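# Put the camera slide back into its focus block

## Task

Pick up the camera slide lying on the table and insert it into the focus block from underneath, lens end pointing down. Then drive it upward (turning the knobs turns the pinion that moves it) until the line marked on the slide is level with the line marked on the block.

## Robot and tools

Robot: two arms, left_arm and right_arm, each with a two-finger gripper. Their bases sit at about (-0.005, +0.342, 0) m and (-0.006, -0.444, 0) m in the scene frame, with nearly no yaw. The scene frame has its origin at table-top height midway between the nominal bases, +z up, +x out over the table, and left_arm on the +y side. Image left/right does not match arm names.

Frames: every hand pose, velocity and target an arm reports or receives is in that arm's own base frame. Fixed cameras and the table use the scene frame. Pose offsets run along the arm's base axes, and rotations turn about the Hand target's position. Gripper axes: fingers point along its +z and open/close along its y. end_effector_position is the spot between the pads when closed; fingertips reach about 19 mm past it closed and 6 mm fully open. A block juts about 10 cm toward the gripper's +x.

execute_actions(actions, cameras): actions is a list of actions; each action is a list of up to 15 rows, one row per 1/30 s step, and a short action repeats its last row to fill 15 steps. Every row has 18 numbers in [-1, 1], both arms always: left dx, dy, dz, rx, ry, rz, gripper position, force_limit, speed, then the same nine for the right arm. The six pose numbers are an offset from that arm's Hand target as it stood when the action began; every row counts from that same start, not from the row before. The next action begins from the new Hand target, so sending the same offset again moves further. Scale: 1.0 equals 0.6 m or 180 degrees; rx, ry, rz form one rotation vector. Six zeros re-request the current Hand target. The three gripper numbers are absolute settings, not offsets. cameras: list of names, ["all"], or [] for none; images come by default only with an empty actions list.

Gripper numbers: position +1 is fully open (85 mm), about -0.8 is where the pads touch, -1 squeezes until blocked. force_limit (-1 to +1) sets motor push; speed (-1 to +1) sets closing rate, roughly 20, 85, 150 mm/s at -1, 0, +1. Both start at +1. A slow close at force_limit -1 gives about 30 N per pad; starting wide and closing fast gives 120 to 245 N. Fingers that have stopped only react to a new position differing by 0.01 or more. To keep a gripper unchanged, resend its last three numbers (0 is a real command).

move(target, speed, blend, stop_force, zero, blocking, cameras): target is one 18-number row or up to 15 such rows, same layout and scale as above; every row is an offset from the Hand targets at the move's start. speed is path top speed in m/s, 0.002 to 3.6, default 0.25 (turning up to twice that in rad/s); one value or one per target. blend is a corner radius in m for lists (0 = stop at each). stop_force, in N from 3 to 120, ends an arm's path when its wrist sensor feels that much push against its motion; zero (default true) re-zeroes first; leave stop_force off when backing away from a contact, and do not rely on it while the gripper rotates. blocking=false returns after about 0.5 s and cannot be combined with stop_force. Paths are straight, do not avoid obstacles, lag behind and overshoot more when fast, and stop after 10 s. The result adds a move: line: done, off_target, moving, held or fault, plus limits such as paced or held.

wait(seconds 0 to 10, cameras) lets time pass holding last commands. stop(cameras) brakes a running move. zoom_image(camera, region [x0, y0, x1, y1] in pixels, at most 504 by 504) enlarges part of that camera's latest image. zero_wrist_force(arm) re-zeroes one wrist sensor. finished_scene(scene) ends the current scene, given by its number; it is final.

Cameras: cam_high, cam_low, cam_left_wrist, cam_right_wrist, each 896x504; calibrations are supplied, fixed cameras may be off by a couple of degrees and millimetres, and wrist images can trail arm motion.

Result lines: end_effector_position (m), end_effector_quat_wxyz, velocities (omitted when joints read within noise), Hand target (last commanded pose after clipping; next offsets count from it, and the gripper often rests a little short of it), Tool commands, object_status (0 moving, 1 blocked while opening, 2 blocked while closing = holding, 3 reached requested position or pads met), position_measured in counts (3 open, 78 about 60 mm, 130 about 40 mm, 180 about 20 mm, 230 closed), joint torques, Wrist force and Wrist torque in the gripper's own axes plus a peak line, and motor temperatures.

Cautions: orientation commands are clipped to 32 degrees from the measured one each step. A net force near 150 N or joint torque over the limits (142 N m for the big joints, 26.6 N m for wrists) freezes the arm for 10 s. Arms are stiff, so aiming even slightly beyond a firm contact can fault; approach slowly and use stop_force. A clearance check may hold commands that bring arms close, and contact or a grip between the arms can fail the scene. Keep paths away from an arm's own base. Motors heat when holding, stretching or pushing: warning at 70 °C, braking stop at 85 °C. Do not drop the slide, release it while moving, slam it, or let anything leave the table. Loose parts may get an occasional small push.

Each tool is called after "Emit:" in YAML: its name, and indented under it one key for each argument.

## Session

Emit:
execute_actions:
  actions: []

Emit:
zoom_image:
  camera: "cam_high"
  region: [390, 170, 590, 370]

Scene clock: 0.00 s.
left_arm: end_effector_position=(+0.3696, -0.0211, +0.3432) position_measured=3 object_status=3 end_effector_quat_wxyz=(-0.423, +0.453, +0.671, +0.406) | right_arm: end_effector_position=(+0.6014, +0.1422, +0.1109) position_measured=3 object_status=3 end_effector_quat_wxyz=(-0.144, +0.428, +0.892, +0.014)
Joint positions: left_arm=[-0.826 -1.442 1.615 -0.538 -1.067 0.012] | right_arm=[3.496 -2.069 -1.494 -1.333 1.798 1.229]
Joint velocities: within noise
Joint torques (N m): no reading
Motor temperatures (°C): left_arm=[29 28 28 34 28 36] | right_arm=[36 29 23 33 27 37]
Wrist force (N): no reading
Wrist torque (N m): no reading
Wrist force, peak (N): no reading
Hand target: left_arm +0.3696, -0.0211, +0.3432; -0.423, +0.453, +0.671, +0.406 | right_arm +0.6014, +0.1422, +0.1109; -0.144, +0.428, +0.892, +0.014
Tool commands: left_gripper/position=+1.0 left_gripper/force_limit=+1.0 left_gripper/speed=+1.0 right_gripper/position=+1.0 right_gripper/force_limit=+1.0 right_gripper/speed=+1.0
camera_calibration:
cam_left_wrist: T_world_to_cam=[[0.950052, 0.270144, 0.156283, -0.384758], [0.288658, -0.570217, -0.76911, 0.170014], [-0.118655, 0.775806, -0.619714, 0.402592], [0, 0, 0, 1]] pos_world=[0.364233, -0.111449, 0.440383]
cam_right_wrist: T_world_to_cam=[[0.755706, 0.645982, -0.107779, -0.52318], [0.654534, -0.750555, 0.0908431, -0.285179], [-0.0222108, -0.139196, -0.990016, 0.271539], [0, 0, 0, 1]] pos_world=[0.58806, 0.16172, 0.238346]

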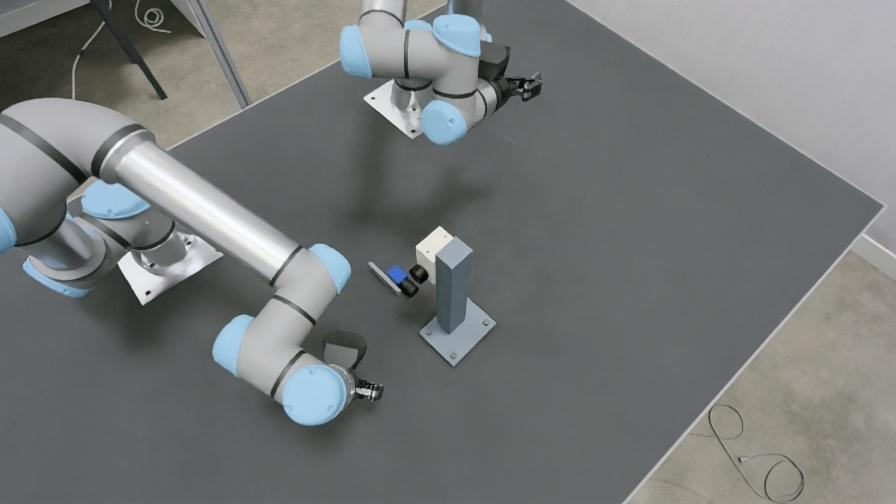

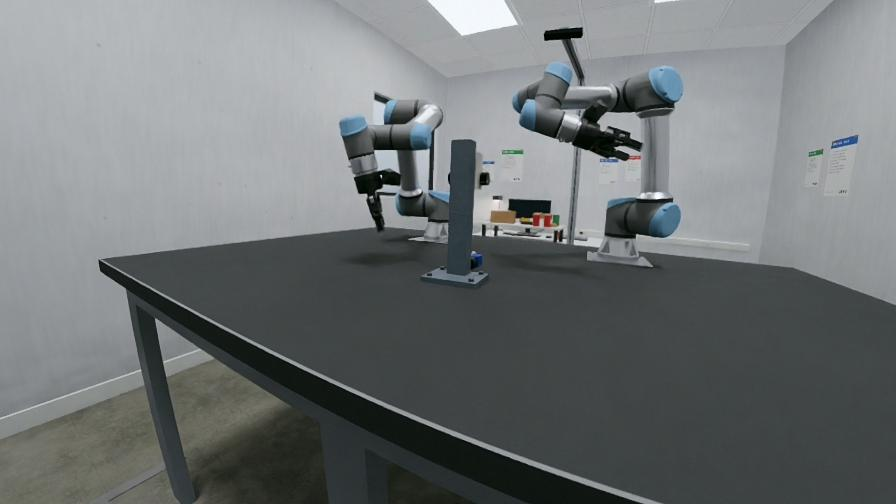

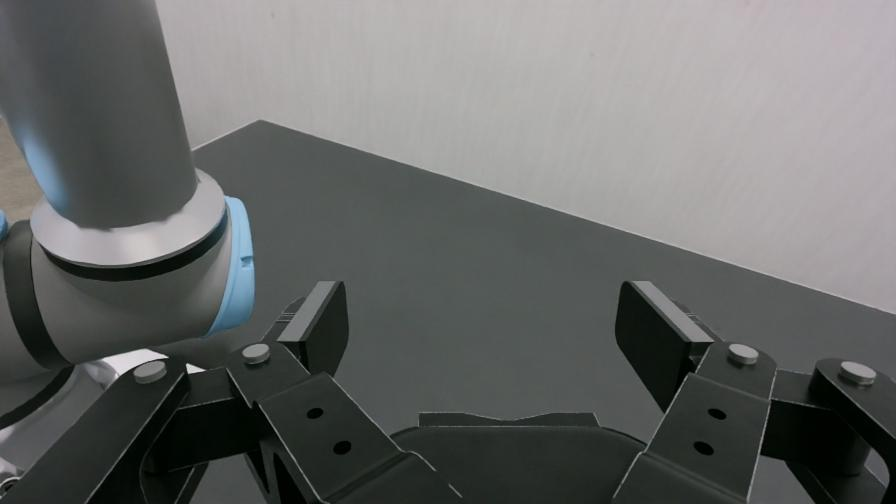

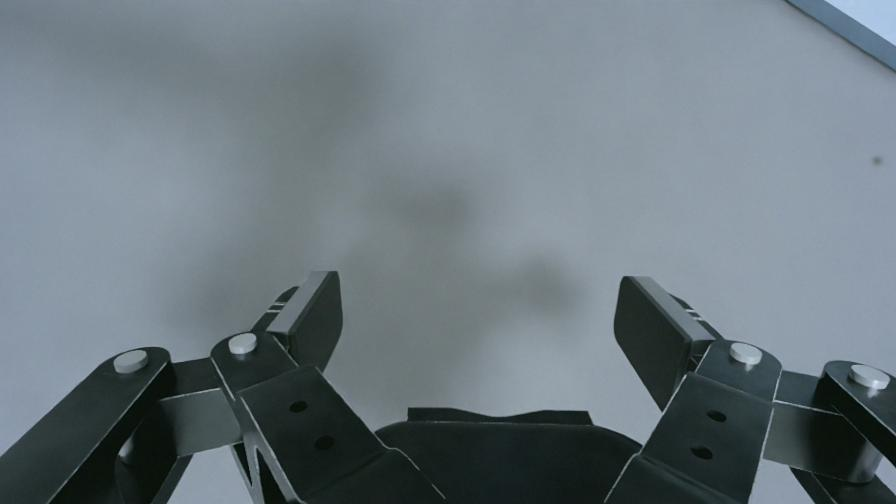

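Scaled by 2.520.

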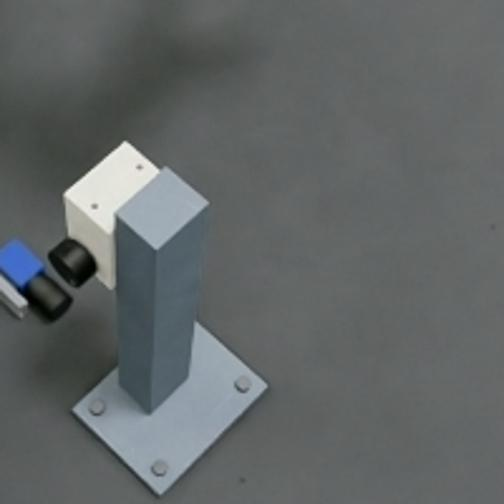

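Emit:
move:
  target:
    - [0.271,-0.016,0.074,0.0514,-0.0556,-0.198,1,1,1,-0.25,-0.17,0.25,0,0,0,1,1,1]
    - [0.468,-0.208,0.178,0.105,-0.114,-0.406,1,1,1,-0.25,-0.17,0.25,0,0,0,1,1,1]
    - [0.486,-0.490,0.261,0.159,-0.172,-0.615,1,1,1,-0.25,-0.17,0.25,0,0,0,1,1,1]
    - [0.359,-0.694,0.286,0.203,-0.220,-0.784,1,1,1,-0.25,-0.17,0.25,0,0,0,1,1,1]
  speed: 0.5
  blend: 0.03

Scene clock: 23.83 s.
left_arm: end_effector_position=(+0.5852, -0.4374, +0.5147) position_measured=3 object_status=3 end_effector_quat_wxyz=(+0.326, +0.519, -0.230, +0.756) | right_arm: end_effector_position=(+0.4514, +0.0402, +0.2609) position_measured=3 object_status=3 end_effector_quat_wxyz=(-0.144, +0.428, +0.892, +0.014)
Joint positions: left_arm=[-0.826 -1.438 1.611 -0.537 1.568 0.012] | right_arm=[3.407 -1.598 -1.698 -1.62 1.781 1.14]
Joint torques (N m): left_arm=[-2.91 -38.15 -10.8 -5.15 1.3 -0.9] | right_arm=[11.66 38.42 33.48 0.32 1.85 -1.15]
Wrist force (N): left_arm=[0.3 0.8 -1.5] | right_arm=[0.1 0.5 0.2]
Wrist torque (N m): left_arm=[0.15 -0.03 0.06] | right_arm=[0.07 0.00 0.03]
Wrist force, peak (N): left_arm=[0.3 1.9 -1.4] | right_arm=[1.2 -2.7 -1.9]
Hand target: left_arm +0.5850, -0.4375, +0.5148; +0.326, +0.519, -0.230, +0.756 | right_arm +0.4514, +0.0402, +0.2609; -0.144, +0.428, +0.892, +0.014
Off the commanded pose: left_arm 0.000 m, 0 deg | right_arm 0.000 m, 0 deg.
move: done

Emit:
move:
  target:
    - [-0.2,0.045,-0.08,0.226,0.208,0,1,1,1,0,0,0,0,0,0,1,1,1]
    - [-0.275,0.0625,-0.358,0.452,0.417,0,1,1,1,0,0,0,0,0,0,1,1,1]
  speed: 0.4
  blend: 0.03

Emit:
move:
  target: [-0.01,-0.04,-0.08,0,0,-0.739,1,1,1,0,0,0,0,0,0,1,1,1]
  speed: 0.6
  cameras: ["all"]

Scene clock: 32.97 s.
left_arm: end_effector_position=(+0.4201, -0.4000, +0.3001) position_measured=3 object_status=3 end_effector_quat_wxyz=(+0.000, +0.914, -0.406, +0.002) | right_arm: end_effector_position=(+0.4514, +0.0402, +0.2609) position_measured=3 object_status=3 end_effector_quat_wxyz=(-0.144, +0.428, +0.892, +0.014)
Joint positions: left_arm=[-0.994 -0.858 0.67 1.755 1.569 -0.157] | right_arm=[3.407 -1.598 -1.698 -1.62 1.781 1.14]
Joint torques (N m): left_arm=[4.57 -38.18 -3.98 3.92 -2.52 1.48] | right_arm=[12.28 38.42 34.54 0.44 1.96 -1.16]
Wrist force (N): left_arm=[2.5 -0.3 2.8] | right_arm=[-0.1 0.3 0.1]
Wrist torque (N m): left_arm=[-0.03 -0.40 -0.04] | right_arm=[0.04 0.02 0.03]
Wrist force, peak (N): left_arm=[3.2 -0.2 4.0] | right_arm=[-0.2 0.9 0.3]
Hand target: left_arm +0.4200, -0.4000, +0.3000; +0.000, +0.914, -0.406, +0.002 | right_arm +0.4514, +0.0402, +0.2609; -0.144, +0.428, +0.892, +0.014
Off the commanded pose: left_arm 0.000 m, 0 deg | right_arm 0.000 m, 0 deg.
move: done

Scene clock: 35.53 s.
left_arm: end_effector_position=(+0.4140, -0.4240, +0.2519) position_measured=3 object_status=3 end_effector_quat_wxyz=(-0.002, +0.008, +1.000, -0.001) | right_arm: end_effector_position=(+0.4514, +0.0402, +0.2609) position_measured=3 object_status=3 end_effector_quat_wxyz=(-0.144, +0.428, +0.892, +0.014)
Joint positions: left_arm=[-1.023 -0.831 0.748 1.654 1.574 2.136] | right_arm=[3.407 -1.598 -1.698 -1.62 1.781 1.14]
Joint torques (N m): left_arm=[4.03 -46.76 -19.19 5.11 1.3 1.97] | right_arm=[10.18 38.27 34.45 0.6 1.91 -1.24]
Wrist force (N): left_arm=[2.6 0.0 2.8] | right_arm=[0.2 0.4 0.2]
Wrist torque (N m): left_arm=[0.01 -0.44 0.07] | right_arm=[0.06 -0.02 0.04]
Wrist force, peak (N): left_arm=[2.9 -0.1 3.1] | right_arm=[0.2 0.6 0.4]
Hand target: left_arm +0.4140, -0.4240, +0.2520; -0.002, +0.009, +1.000, -0.001 | right_arm +0.4514, +0.0402, +0.2609; -0.144, +0.428, +0.892, +0.014
Off the commanded pose: left_arm 0.000 m, 0 deg | right_arm 0.000 m, 0 deg.
move: done
camera_calibration:
cam_left_wrist: T_world_to_cam=[[0.0185183, 0.999737, -0.0135296, 0.434045], [0.939004, -0.0127424, 0.34367, -0.455856], [0.343407, -0.0190685, -0.938993, 0.21596], [0, 0, 0, 1]] pos_world=[0.34585, -0.435622, 0.365322]
cam_right_wrist: T_world_to_cam=[[0.755706, 0.645982, -0.107779, -0.327767], [0.654534, -0.750555, 0.0908431, -0.277181], [-0.0222108, -0.139196, -0.990016, 0.402512], [0, 0, 0, 1]] pos_world=[0.43806, 0.0597196, 0.388346]

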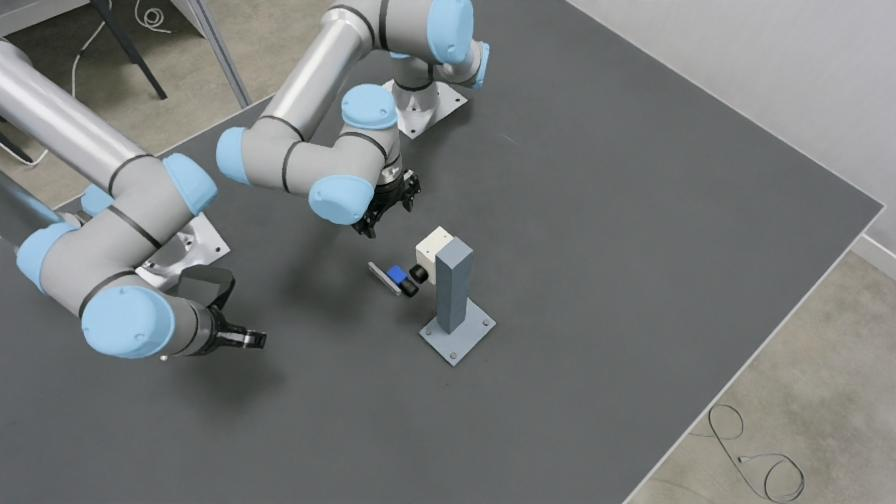

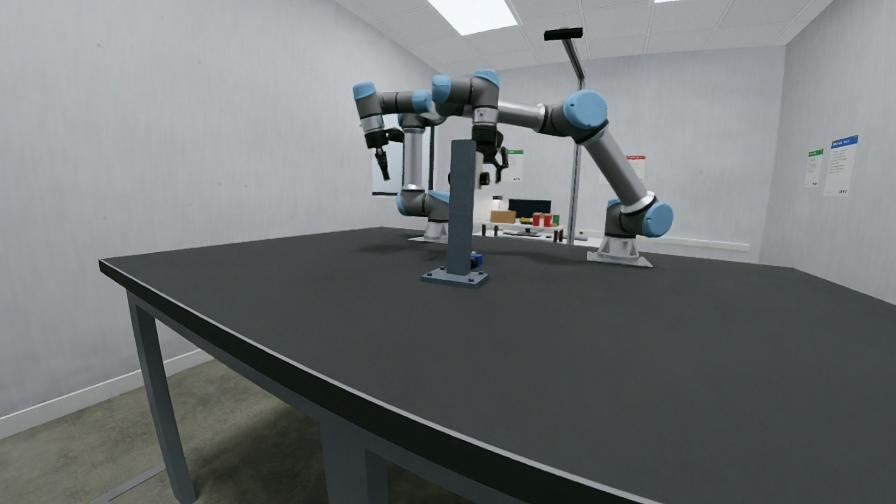

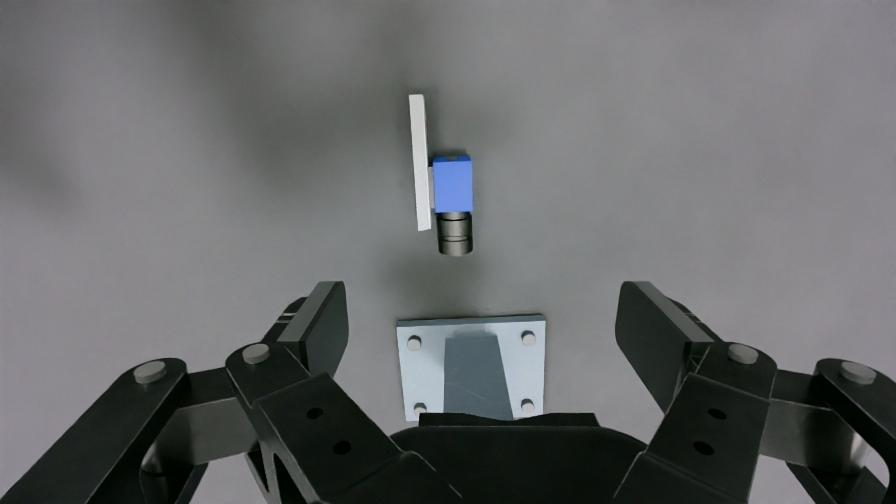

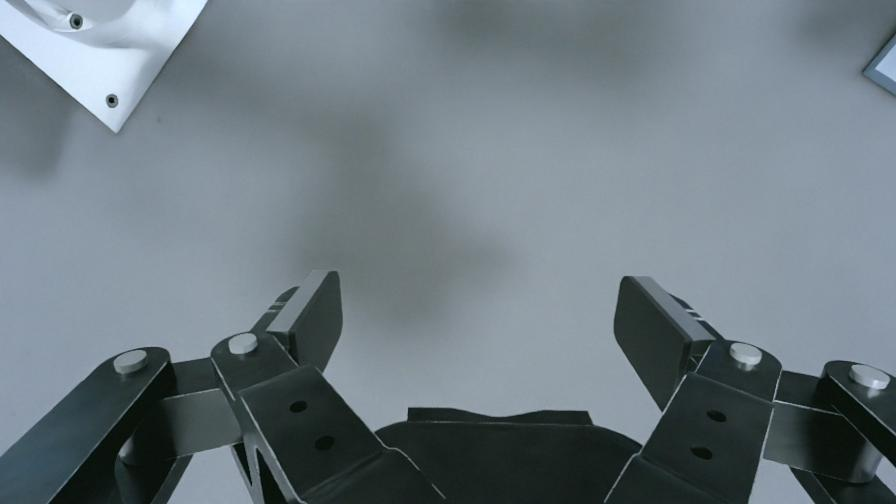

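Emit:
move:
  target:
    - [0.0225,-0.0267,-0.33,0,0,0.0122,1,1,1,0,0,0,0,0,0,1,1,1]
    - [0.0225,-0.0267,-0.388,0,0,0.0122,1,1,1,0,0,0,0,0,0,1,1,1]
  speed: [0.3,0.08]
  blend: 0.01
  cameras: ["cam_left_wrist"]

Scene clock: 53.07 s.
left_arm: end_effector_position=(+0.4275, -0.4399, +0.0190) position_measured=3 object_status=3 end_effector_quat_wxyz=(-0.002, -0.011, +1.000, -0.001) end_effector_velocity=(+0.000, -0.001, +0.003) end_effector_angular_velocity=(-0.002, +0.000, +0.000) | right_arm: end_effector_position=(+0.4514, +0.0402, +0.2609) position_measured=3 object_status=3 end_effector_quat_wxyz=(-0.144, +0.428, +0.892, +0.014)
Joint positions: left_arm=[-1.017 -0.661 1.047 1.186 1.574 2.103] | right_arm=[3.407 -1.598 -1.698 -1.62 1.781 1.14]
Joint velocities: left_arm=[0 -0.003 -0.003 0.005 0.001 0] | right_arm=[within noise]
Joint torques (N m): left_arm=[4.99 -62 -28.11 4.93 -2.26 2.44] | right_arm=[9.92 37.41 34.36 0.53 1.54 -1.31]
Wrist force (N): left_arm=[2.5 -0.1 2.4] | right_arm=[0.3 -0.2 -0.2]
Wrist torque (N m): left_arm=[0.00 -0.41 0.05] | right_arm=[-0.03 -0.05 0.03]
Wrist force, peak (N): left_arm=[2.1 -0.5 5.4] | right_arm=[0.3 0.6 0.5]
Hand target: left_arm +0.4275, -0.4400, +0.0192; -0.002, -0.011, +1.000, -0.001 | right_arm +0.4514, +0.0402, +0.2609; -0.144, +0.428, +0.892, +0.014
Off the commanded pose: left_arm 0.000 m, 0 deg | right_arm 0.000 m, 0 deg.
move: done
camera_calibration:
cam_left_wrist: T_world_to_cam=[[-0.0197276, 0.999718, -0.0131884, 0.462753], [0.938853, 0.0230586, 0.343544, -0.372881], [0.343752, -0.00560464, -0.939044, -0.00189833], [0, 0, 0, 1]] pos_world=[0.359862, -0.454035, 0.132421]
Images, in order (width x height): cam_left_wrist 896x504.

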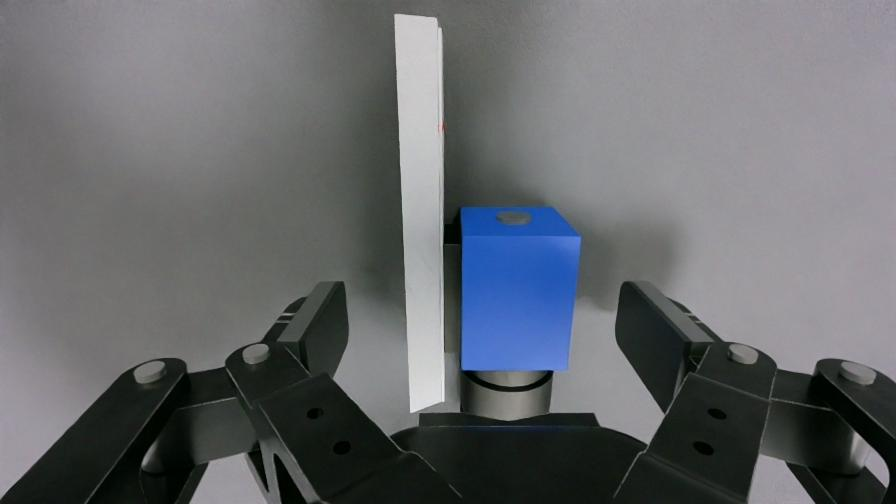

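Emit:
move:
  target: [-0.004,0.0015,0,0,0,0,1,1,1,0,0,0,0,0,0,1,1,1]

Emit:
move:
  target: [0,0,0,0,0,0,-1,-0.6,-0.9,0,0,0,0,0,0,1,1,1]
  cameras: ["cam_left_wrist"]

Scene clock: 56.53 s.
left_arm: end_effector_position=(+0.4251, -0.4391, +0.0192) position_measured=3 object_status=3 end_effector_quat_wxyz=(-0.002, -0.011, +1.000, -0.001) | right_arm: end_effector_position=(+0.4514, +0.0402, +0.2609) position_measured=3 object_status=3 end_effector_quat_wxyz=(-0.144, +0.428, +0.892, +0.014)
Joint positions: left_arm=[-1.02 -0.667 1.058 1.18 1.574 2.1] | right_arm=[3.407 -1.598 -1.698 -1.62 1.781 1.14]
Joint torques (N m): left_arm=[-10.81 -53.95 -13.59 1.63 -2.08 -1.85] | right_arm=[9.61 37.78 33.78 0.4 1.57 -1.14]
Wrist force (N): left_arm=[2.6 -0.3 2.7] | right_arm=[0.1 0.3 0.1]
Wrist torque (N m): left_arm=[-0.04 -0.42 0.10] | right_arm=[0.05 0.00 0.03]
Wrist force, peak (N): left_arm=[2.7 -0.3 2.7] | right_arm=[0.4 0.6 0.5]
Hand target: left_arm +0.4251, -0.4391, +0.0192; -0.002, -0.011, +1.000, -0.001 | right_arm +0.4514, +0.0402, +0.2609; -0.144, +0.428, +0.892, +0.014
Off the commanded pose: left_arm 0.000 m, 0 deg | right_arm 0.000 m, 0 deg.
move: done

Scene clock: 58.43 s.
left_arm: end_effector_position=(+0.4251, -0.4391, +0.0192) position_measured=118 object_status=2 end_effector_quat_wxyz=(-0.002, -0.011, +1.000, -0.001) | right_arm: end_effector_position=(+0.4514, +0.0402, +0.2609) position_measured=3 object_status=3 end_effector_quat_wxyz=(-0.144, +0.428, +0.892, +0.014)
Joint positions: left_arm=[-1.02 -0.667 1.058 1.18 1.574 2.1] | right_arm=[3.407 -1.598 -1.698 -1.62 1.781 1.14]
Joint torques (N m): left_arm=[9.52 -41.96 -25.97 3.18 -1.79 1.88] | right_arm=[11.38 37.54 34.58 0.51 1.72 -1.27]
Wrist force (N): left_arm=[1.8 -0.4 -4.0] | right_arm=[0.4 0.0 0.2]
Wrist torque (N m): left_arm=[-0.26 -0.37 0.09] | right_arm=[0.01 -0.05 0.04]
Wrist force, peak (N): left_arm=[2.1 -0.6 -4.3] | right_arm=[0.2 0.6 0.4]
Hand target: left_arm +0.4251, -0.4391, +0.0192; -0.002, -0.011, +1.000, -0.001 | right_arm +0.4514, +0.0402, +0.2609; -0.144, +0.428, +0.892, +0.014
Off the commanded pose: left_arm 0.000 m, 0 deg | right_arm 0.000 m, 0 deg.
move: done
camera_calibration:
cam_left_wrist: T_world_to_cam=[[-0.0196223, 0.999717, -0.0134747, 0.461908], [0.938779, 0.0230594, 0.343746, -0.370715], [0.343959, -0.00590465, -0.938966, -0.00110209], [0, 0, 0, 1]] pos_world=[0.357462, -0.453235, 0.132621]
Images, in order (width x height): cam_left_wrist 896x504.

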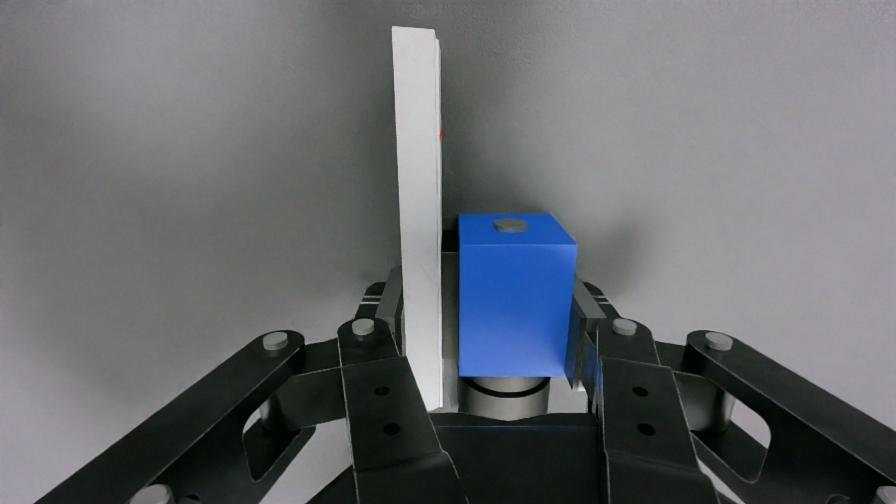

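Emit:
move:
  target:
    - [0,0,0.12,0,0,0,-1,-0.6,-0.9,-0.211,0.25,0.117,-0.08,-0.17,0.145,1,1,1]
    - [-0.042,0.032,0.385,0,0,0.662,-1,-0.6,-0.9,-0.211,0.45,0.117,-0.2443,-0.5115,0.4368,1,1,1]
  speed: [0.15,0.5]
  blend: 0.02

Emit:
move:
  target:
    - [0.033,0,0.25,-0.4315,-0.253,0,-1,-0.6,-0.9,0,0,-0.1,0,0,0,1,1,1]
    - [0.05,0.0067,0.217,-0.4844,-0.1404,-0.1238,-1,-0.6,-0.9,0,0,-0.1,0,0,0,1,1,1]
    - [0.0717,0.0067,-0.1,-0.4844,-0.1404,-0.1238,-1,-0.6,-0.9,0,0,-0.1,0,0,0,1,1,1]
  speed: 0.35
  blend: 0.02
  cameras: ["all"]

Scene clock: 86.57 s.
left_arm: end_effector_position=(+0.4251, -0.4391, +0.0590) position_measured=118 object_status=2 end_effector_quat_wxyz=(-0.002, -0.011, +1.000, -0.001) | right_arm: end_effector_position=(+0.3879, +0.1154, +0.2961) position_measured=3 object_status=3 end_effector_quat_wxyz=(+0.002, +0.327, +0.945, -0.001)
Joint positions: left_arm=[-1.02 -0.705 1.021 1.255 1.574 2.1] | right_arm=[3.769 -1.309 -1.884 -1.518 1.567 1.293]
Joint torques (N m): left_arm=[11.22 -43.63 -12.11 1.03 -1.64 1.6] | right_arm=[-9.54 5.3 33.69 0.87 1.53 -1.91]
Wrist force (N): left_arm=[2.4 -0.4 6.3] | right_arm=[0.5 0.7 -0.3]
Wrist torque (N m): left_arm=[-0.07 -0.46 0.09] | right_arm=[0.12 -0.04 -0.02]
Wrist force, peak (N): left_arm=[2.6 -0.1 7.3] | right_arm=[2.4 -0.3 -2.5]
Hand target: left_arm +0.4251, -0.4391, +0.0588; -0.002, -0.011, +1.000, -0.001 (not the last commanded pose) | right_arm +0.3879, +0.1154, +0.2961; +0.002, +0.327, +0.945, -0.001 (not the last commanded pose)
Off the commanded pose: left_arm 0.194 m, 119 deg | right_arm 0.208 m, 107 deg.
move: held (right_arm; a check stopped the path), off_target (left_arm; braked when a check withheld steps of right_arm); path passed 0 of 2 targets; limits=held
pose unreachable (right arm): on one or more control steps of this call, first in action 0 (counted from 0), this arm could not follow its commanded pose, so it was not sent that pose on those steps. It may still have moved: this result reports where it is.
cause: moving toward the commanded pose would bring a part of the arm too close to another arm (this arm's gripper and a part of the left arm just beyond its joint 3 (elbow), along the way the arms are being sent, or toward where that arm still pushes).

Scene clock: 90.47 s.
left_arm: end_effector_position=(+0.4618, -0.4336, +0.0696) position_measured=118 object_status=2 end_effector_quat_wxyz=(+0.182, +0.162, +0.690, -0.682) | right_arm: end_effector_position=(+0.3879, +0.1154, +0.2361) position_measured=3 object_status=3 end_effector_quat_wxyz=(+0.002, +0.327, +0.945, -0.001)
Joint positions: left_arm=[-0.649 -0.92 1.921 -0.994 2.462 2.067] | right_arm=[3.769 -1.329 -2.024 -1.359 1.567 1.293]
Joint torques (N m): left_arm=[-1.38 -38.59 -11.89 -1.62 0.04 -0.03] | right_arm=[-10.13 25.12 34.88 0.8 1.01 -1.86]
Wrist force (N): left_arm=[6.8 5.9 0.8] | right_arm=[0.0 0.2 -0.7]
Wrist torque (N m): left_arm=[0.38 -0.77 -0.02] | right_arm=[0.04 0.03 -0.03]
Wrist force, peak (N): left_arm=[-87.3 -161.0 -37.5] | right_arm=[0.2 0.5 -1.1]
Hand target: left_arm +0.4618, -0.4336, +0.0696; +0.182, +0.162, +0.690, -0.682 (not the last commanded pose) | right_arm +0.3879, +0.1154, +0.2361; +0.002, +0.327, +0.945, -0.001
Tool commands: left_gripper/position=-1.0 left_gripper/force_limit=-0.6 left_gripper/speed=-0.898039 right_gripper/position=+1.0 right_gripper/force_limit=+1.0 right_gripper/speed=+1.0
Off the commanded pose: left_arm 0.071 m, 1 deg | right_arm 0.000 m, 0 deg.
FORCE FAULT: contact force on the left arm reached its limit, and that arm stopped. The contact can be on any part of that arm, not only on its tool. That arm's remaining commands of this call were not run. That arm is still stopped at the end of this call. That arm stays stopped for about 10 more seconds. Until then a move that you send moves the other arm only, and its call returns only when the move has ended. Once the stop has ended, the next robot result says so. If the stop ends while you think or write, that arm runs what you send next, counted from a new Hand target: where the arm stands when the stop ends. While its stop runs, that arm takes no new command, but its gripper still runs the gripper command that each later call begins with. Until it ends, the stop uses up actions while you think or wait. An arm that is not stopped still takes commands.
move: fault (left_arm); path passed 2 of 3 targets
camera_calibration:
cam_left_wrist: T_world_to_cam=[[0.472716, 0.0061431, -0.881194, -0.139896], [0.817486, 0.370309, 0.441121, -0.222888], [0.329023, -0.928888, 0.170029, -0.436856], [0, 0, 0, 1]] pos_world=[0.392074, -0.322394, 0.0493233]
cam_right_wrist: T_world_to_cam=[[0.605422, 0.79577, -0.0146542, -0.312021], [0.744584, -0.559783, 0.363645, -0.298306], [0.281175, -0.23107, -0.931422, 0.266141], [0, 0, 0, 1]] pos_world=[0.336186, 0.142807, 0.351795]

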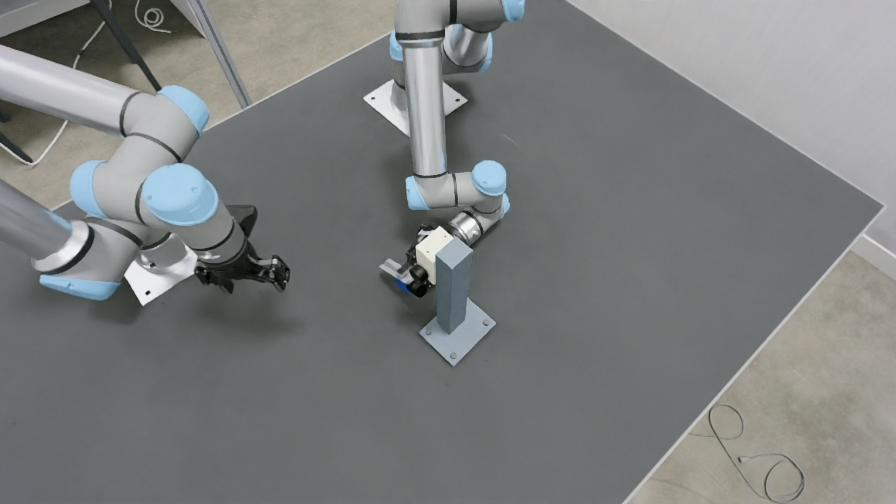

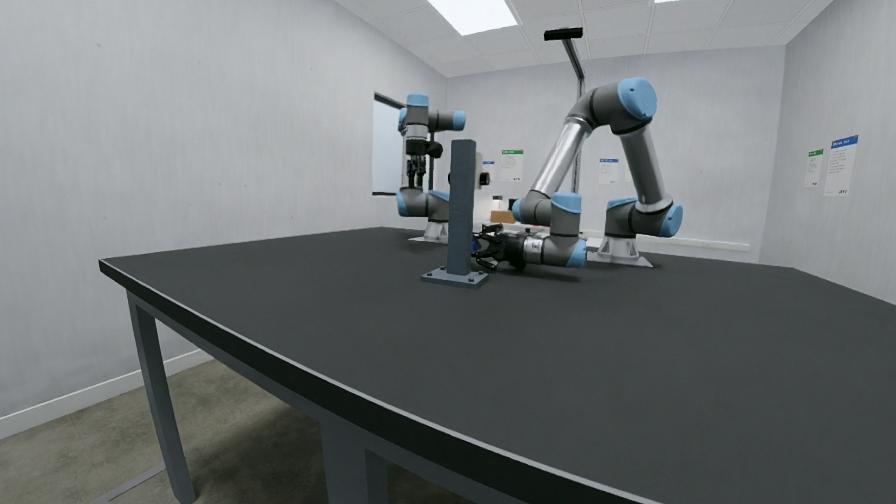

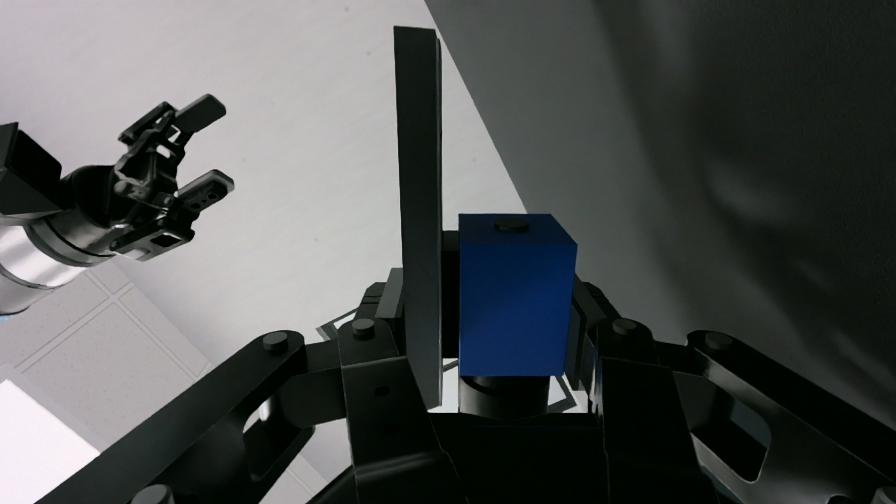

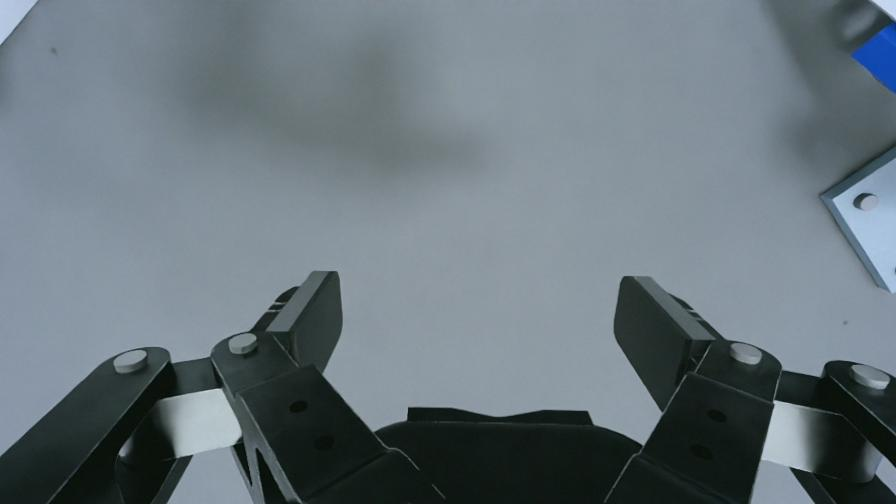

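Emit:
move:
  target:
    - [-0.03,0.0,0.30,0,0,0,-1,-0.6,-0.9,0,0,0,0,0,0,1,1,1]
    - [-0.05,0.02,0.30,-0.0217,0.656,0.002,-1,-0.6,-0.9,0,0,0,0,0,0,1,1,1]
  speed: [0.2,0.6]
  blend: 0.02
  cameras: ["cam_left_wrist"]

Scene clock: 99.90 s.
left_arm: end_effector_position=(+0.4618, -0.4336, +0.0696) position_measured=118 object_status=2 end_effector_quat_wxyz=(+0.182, +0.162, +0.690, -0.682) | right_arm: end_effector_position=(+0.3879, +0.1154, +0.2361) position_measured=3 object_status=3 end_effector_quat_wxyz=(+0.002, +0.327, +0.945, -0.001)
Joint positions: left_arm=[-0.649 -0.92 1.921 -0.994 2.462 2.067] | right_arm=[3.769 -1.329 -2.024 -1.359 1.567 1.293]
Joint torques (N m): left_arm=[-1.28 -38.22 -11.74 -1.66 0.17 -0.06] | right_arm=[-8.86 26.1 34.45 0.6 -0.58 -1.84]
Wrist force (N): left_arm=[6.7 6.0 0.8] | right_arm=[0.2 0.7 -0.7]
Wrist torque (N m): left_arm=[0.40 -0.76 -0.01] | right_arm=[0.12 -0.01 -0.03]
Wrist force, peak (N): left_arm=[7.2 6.1 0.6] | right_arm=[0.3 0.5 -1.0]
Hand target: left_arm +0.4618, -0.4336, +0.0696; +0.182, +0.162, +0.690, -0.682 (not the last commanded pose) | right_arm +0.3879, +0.1154, +0.2361; +0.002, +0.327, +0.945, -0.001
Tool commands: left_gripper/position=-1.0 left_gripper/force_limit=-0.6 left_gripper/speed=-0.898039 right_gripper/position=+1.0 right_gripper/force_limit=+1.0 right_gripper/speed=+1.0
Off the commanded pose: right_arm 0.000 m, 0 deg.
FORCE FAULT, CONTINUED: the left arm was still stopped when this call began, by the force fault that an earlier result reported. Since the last result the stop counts as 17 of the actions that you can send in this scene. That arm ran no command of this call. That arm is still stopped at the end of this call. That arm stays stopped for about 1 more second. If the stop ends while you think or write, that arm runs what you send next, counted from a new Hand target: where the arm stands when the stop ends. While its stop runs, that arm takes no new command, but its gripper still runs the gripper command that each later call begins with.
move: done (right_arm), not run (left_arm; its earlier fault stop)
camera_calibration:
cam_left_wrist: T_world_to_cam=[[0.472716, 0.0061431, -0.881194, -0.139896], [0.817486, 0.370309, 0.441121, -0.222888], [0.329023, -0.928888, 0.170029, -0.436856], [0, 0, 0, 1]] pos_world=[0.392074, -0.322394, 0.0493233]
Images, in order (width x height): cam_left_wrist 896x504.

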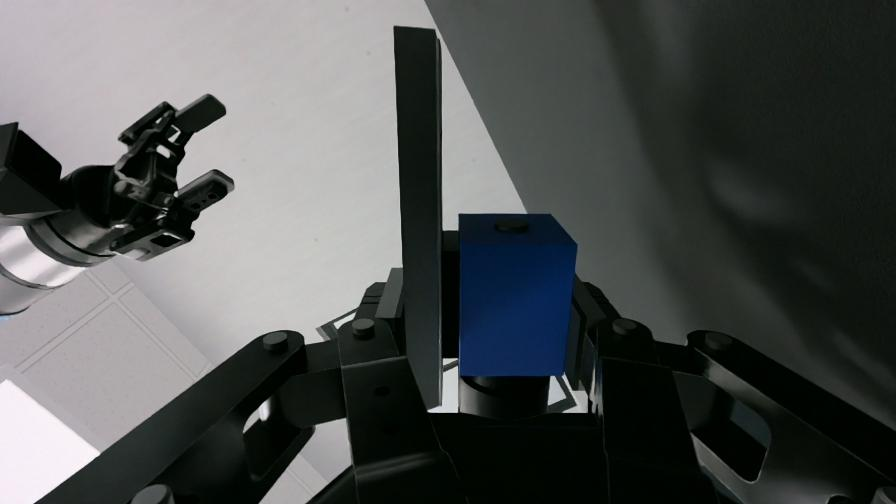

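Emit:
wait:
  seconds: 1.5

Emit:
move:
  target:
    - [-0.03,0.0,0.30,0,0,0,-1,-0.6,-0.9,0,0,0,0,0,0,1,1,1]
    - [-0.05,0.02,0.30,-0.0217,0.656,0.002,-1,-0.6,-0.9,0,0,0,0,0,0,1,1,1]
  speed: [0.2,0.6]
  blend: 0.02
  cameras: ["cam_left_wrist"]

Scene clock: 103.23 s.
left_arm: end_effector_position=(+0.4618, -0.4336, +0.0696) position_measured=118 object_status=2 end_effector_quat_wxyz=(+0.182, +0.162, +0.690, -0.682) | right_arm: end_effector_position=(+0.3879, +0.1154, +0.2361) position_measured=3 object_status=3 end_effector_quat_wxyz=(+0.002, +0.327, +0.945, -0.001)
Joint positions: left_arm=[-0.649 -0.92 1.921 -0.994 2.462 2.067] | right_arm=[3.769 -1.329 -2.024 -1.359 1.567 1.293]
Joint torques (N m): left_arm=[-1.02 -39.19 -11.93 -1.15 0.25 -0.01] | right_arm=[-9.23 25.23 34.47 0.74 -0.81 -1.92]
Wrist force (N): left_arm=[6.9 5.9 0.7] | right_arm=[0.4 0.5 -0.7]
Wrist torque (N m): left_arm=[0.38 -0.80 -0.01] | right_arm=[0.08 -0.04 -0.03]
Wrist force, peak (N): left_arm=[7.1 6.0 0.8] | right_arm=[0.4 0.8 -0.8]
Hand target: left_arm +0.4618, -0.4336, +0.0696; +0.182, +0.162, +0.690, -0.682 (not the last commanded pose) | right_arm +0.3879, +0.1154, +0.2361; +0.002, +0.327, +0.945, -0.001
Tool commands: left_gripper/position=-1.0 left_gripper/force_limit=-0.6 left_gripper/speed=-0.898039 right_gripper/position=+1.0 right_gripper/force_limit=+1.0 right_gripper/speed=+1.0
Off the commanded pose: right_arm 0.000 m, 0 deg.
FORCE FAULT, CONTINUED: the left arm's stop, for the force fault that an earlier result reported, is over. That arm's target is now where it stood when the stop ended, not its last command. That arm accepts commands again.
wait: 1.50 s; at rest from the start

Scene clock: 106.50 s.
left_arm: end_effector_position=(+0.4318, -0.4215, +0.2496) position_measured=118 object_status=2 end_effector_quat_wxyz=(+0.492, +0.508, -0.492, +0.508) | right_arm: end_effector_position=(+0.3879, +0.1154, +0.2361) position_measured=3 object_status=3 end_effector_quat_wxyz=(+0.002, +0.327, +0.945, -0.001)
Joint positions: left_arm=[-0.669 -1.305 1.91 -0.604 2.439 0.001] | right_arm=[3.769 -1.329 -2.024 -1.359 1.567 1.293]
Joint torques (N m): left_arm=[-0.16 -33.39 -27.38 0.01 -1.93 -1.76] | right_arm=[-9.53 25.93 33.67 0.96 -0.97 -1.78]
Wrist force (N): left_arm=[-5.1 0.8 -0.4] | right_arm=[0.2 0.3 -0.4]
Wrist torque (N m): left_arm=[0.11 0.18 -0.10] | right_arm=[0.06 -0.02 -0.03]
Wrist force, peak (N): left_arm=[8.9 9.0 0.6] | right_arm=[0.4 0.8 -1.0]
Hand target: left_arm +0.4318, -0.4216, +0.2496; +0.492, +0.508, -0.492, +0.508 | right_arm +0.3879, +0.1154, +0.2361; +0.002, +0.327, +0.945, -0.001
Off the commanded pose: left_arm 0.000 m, 0 deg | right_arm 0.000 m, 0 deg.
move: done
camera_calibration:
cam_left_wrist: T_world_to_cam=[[-0.998972, -0.0453037, -0.0013944, 0.427032], [-0.0144291, 0.347032, -0.937742, 0.411351], [0.0429671, -0.936758, -0.347329, -0.197063], [0, 0, 0, 1]] pos_world=[0.440996, -0.308006, 0.317891]
Images, in order (width x height): cam_left_wrist 896x504.

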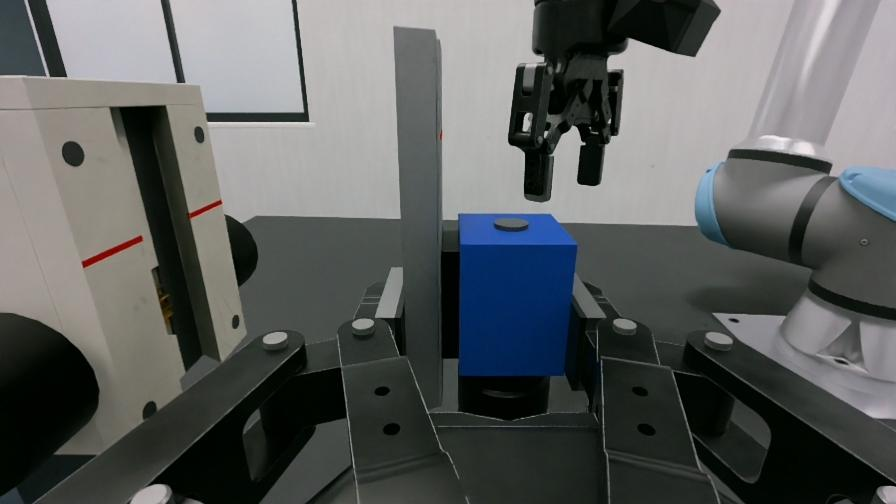

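Emit:
move:
  target: [0.0187,0.009,-0.149,0,0,0,-1,-0.6,-0.9,-0.147,0.274,0.107,-0.2043,-0.4269,0.3638,1,1,1]
  speed: 0.4
  cameras: ["cam_left_wrist","cam_right_wrist","cam_high"]

Emit:
zoom_image:
  camera: "cam_left_wrist"
  region: [0, 0, 460, 200]

Scene clock: 114.63 s.
left_arm: end_effector_position=(+0.4430, -0.4162, +0.1601) position_measured=118 object_status=2 end_effector_quat_wxyz=(+0.492, +0.509, -0.492, +0.508) | right_arm: end_effector_position=(+0.2997, +0.2798, +0.3003) position_measured=3 object_status=3 end_effector_quat_wxyz=(+0.636, -0.271, +0.718, -0.072)
Joint positions: left_arm=[-0.644 -1.139 1.966 -0.826 2.465 0] | right_arm=[5.103 -0.839 -2.485 -2.047 0.229 1.769]
Joint torques (N m): left_arm=[4.31 -45.41 -11.56 0.19 1.15 -1.85] | right_arm=[-5.79 1.92 24.47 4.2 -2.68 -1.85]
Wrist force (N): left_arm=[-4.8 1.1 -0.5] | right_arm=[0.1 1.2 0.3]
Wrist torque (N m): left_arm=[0.18 0.13 -0.06] | right_arm=[0.07 -0.06 -0.10]
Wrist force, peak (N): left_arm=[-5.5 0.9 -0.5] | right_arm=[0.8 1.5 0.1]
Hand target: left_arm +0.4431, -0.4162, +0.1602; +0.492, +0.508, -0.492, +0.508 | right_arm +0.2997, +0.2798, +0.3003; +0.637, -0.271, +0.718, -0.072
Off the commanded pose: left_arm 0.000 m, 0 deg | right_arm 0.000 m, 0 deg.
move: done
camera_calibration:
cam_left_wrist: T_world_to_cam=[[-0.998978, -0.0451838, -0.00113922, 0.438323], [-0.0146307, 0.347115, -0.937708, 0.325912], [0.0427647, -0.936734, -0.347421, -0.223418], [0, 0, 0, 1]] pos_world=[0.452197, -0.302607, 0.22849]
cam_right_wrist: T_world_to_cam=[[-0.284869, 0.838478, -0.464547, 0.00148401], [-0.309097, 0.378389, 0.872514, -0.26341], [0.907364, 0.392142, 0.151379, -0.298402], [0, 0, 0, 1]] pos_world=[0.189762, 0.215443, 0.27569]
Images, in order (width x height): cam_high 896x504, cam_left_wrist 896x504, cam_right_wrist 896x504.

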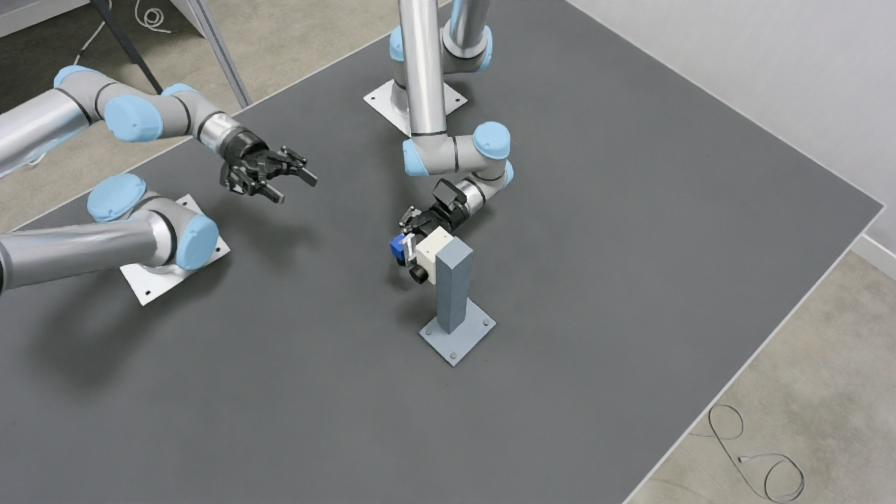

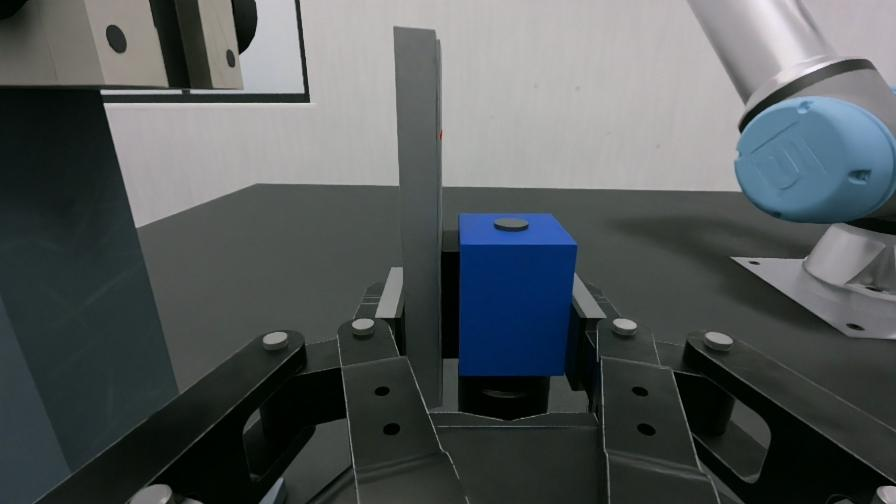

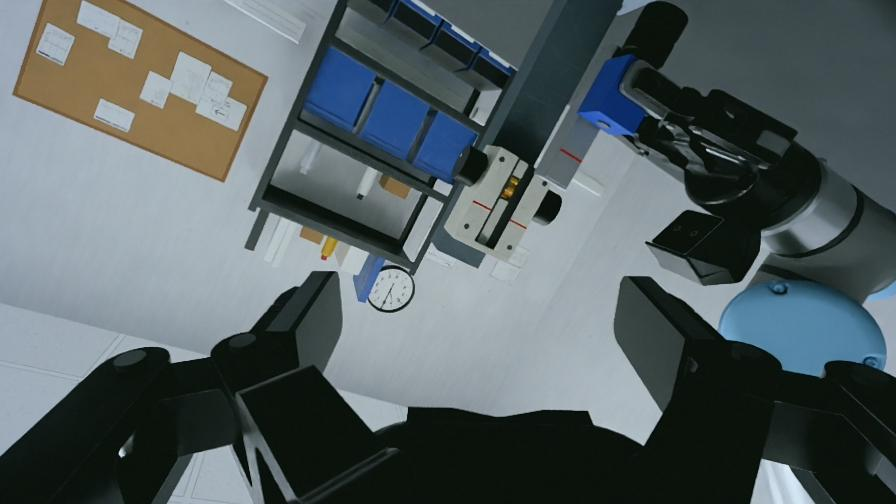

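Scaled by 1.096.

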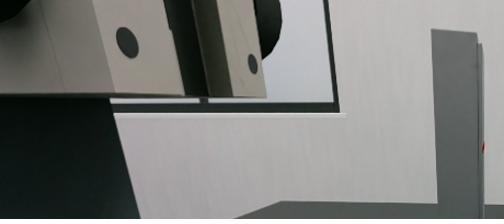

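Emit:
move:
  target: [0.1058,0.0037,-0.037,0,0,0,-1,-0.6,-0.9,0.226,0.162,-0.1,0,0,0,1,1,1]
  speed: 0.12
  cameras: ["cam_left_wrist","cam_right_wrist"]

Emit:
zoom_image:
  camera: "cam_right_wrist"
  region: [350, 80, 560, 290]

Emit:
zoom_image:
  camera: "cam_left_wrist"
  region: [360, 0, 480, 100]

Scene clock: 124.50 s.
left_arm: end_effector_position=(+0.4982, -0.4142, +0.1409) position_measured=118 object_status=2 end_effector_quat_wxyz=(+0.492, +0.509, -0.492, +0.508) | right_arm: end_effector_position=(+0.4284, +0.3720, +0.2434) position_measured=3 object_status=3 end_effector_quat_wxyz=(+0.637, -0.271, +0.718, -0.072) end_effector_velocity=(+0.000, -0.001, +0.001) end_effector_angular_velocity=(+0.003, -0.002, +0.000)
Joint positions: left_arm=[-0.573 -1.014 1.818 -0.803 2.535 0] | right_arm=[4.557 -1.918 -2.408 0.749 0.44 -0.076]
Joint velocities: left_arm=[within noise] | right_arm=[0 0 -0.001 0.007 -0.001 -0.003]
Joint torques (N m): left_arm=[-3.21 -51.48 -3.23 -3.93 -2.52 0.78] | right_arm=[10.76 26.01 2.34 4.42 -0.41 -1.62]
Wrist force (N): left_arm=[-4.6 0.7 -0.6] | right_arm=[0.5 1.2 0.5]
Wrist torque (N m): left_arm=[0.08 0.10 -0.07] | right_arm=[0.06 -0.12 -0.12]
Wrist force, peak (N): left_arm=[-6.0 -1.5 -0.7] | right_arm=[1.3 1.7 1.3]
Hand target: left_arm +0.4982, -0.4142, +0.1409; +0.492, +0.509, -0.492, +0.508 (not the last commanded pose) | right_arm +0.4284, +0.3720, +0.2434; +0.637, -0.271, +0.718, -0.072 (not the last commanded pose)
Off the commanded pose: left_arm 0.009 m, 0 deg | right_arm 0.009 m, 0 deg.
move: held (left_arm; a check stopped the path), off_target (right_arm; braked when a check withheld steps of left_arm); limits=held
pose unreachable (left arm): on one or more control steps of this call, first in action 0 (counted from 0), this arm could not follow its commanded pose, so it was not sent that pose on those steps. It may still have moved: this result reports where it is.
cause: moving toward the commanded pose would bring two parts of the arm too close to each other (its gripper and another part of the arm, with joints 4 (wrist 1) to 6 (wrist 3) between them, 2 mm apart when it was first held).
camera_calibration:
cam_left_wrist: T_world_to_cam=[[-0.998971, -0.0453434, -0.000979402, 0.493346], [-0.0148303, 0.346985, -0.937753, 0.308032], [0.0428608, -0.936774, -0.347301, -0.230785], [0, 0, 0, 1]] pos_world=[0.507299, -0.300706, 0.20919]
cam_right_wrist: T_world_to_cam=[[-0.28476, 0.838611, -0.464374, -0.0656778], [-0.309173, 0.378195, 0.872571, -0.208768], [0.907372, 0.392046, 0.151581, -0.442828], [0, 0, 0, 1]] pos_world=[0.318562, 0.307642, 0.21879]
Images, in order (width x height): cam_left_wrist 896x504, cam_right_wrist 896x504.

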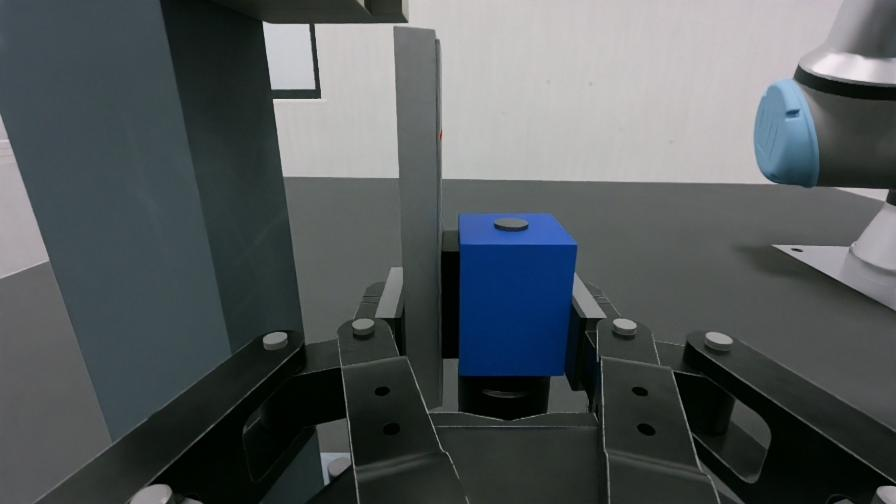

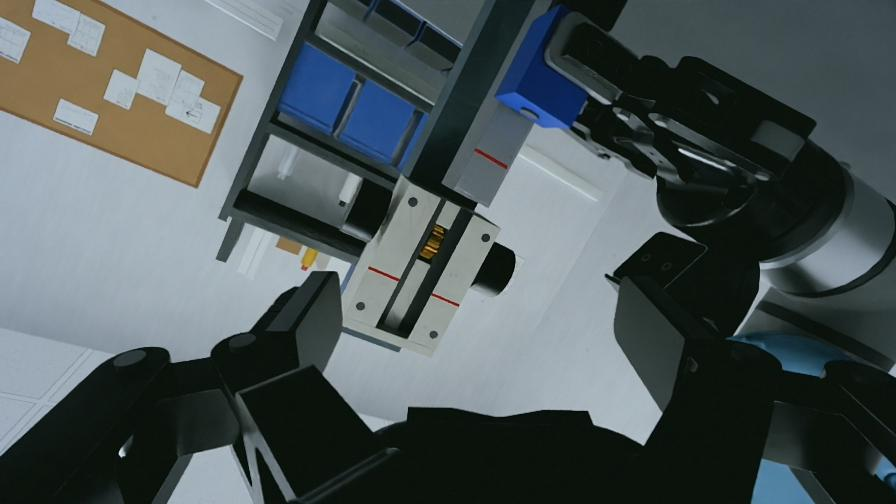

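Scaled by 2.400.

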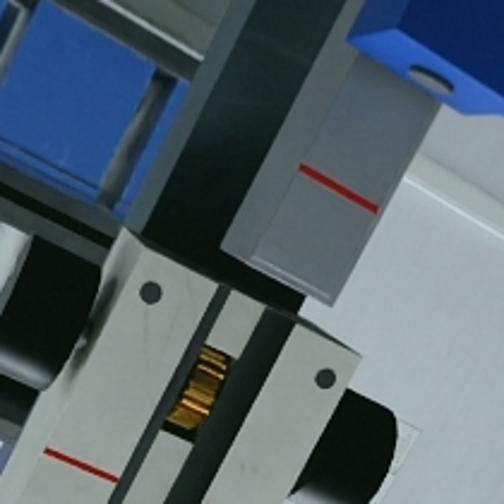

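Scaled by 4.200.

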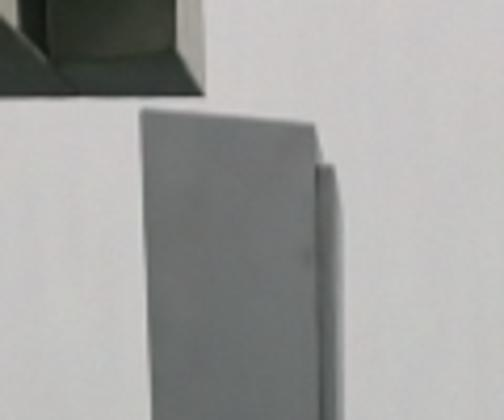

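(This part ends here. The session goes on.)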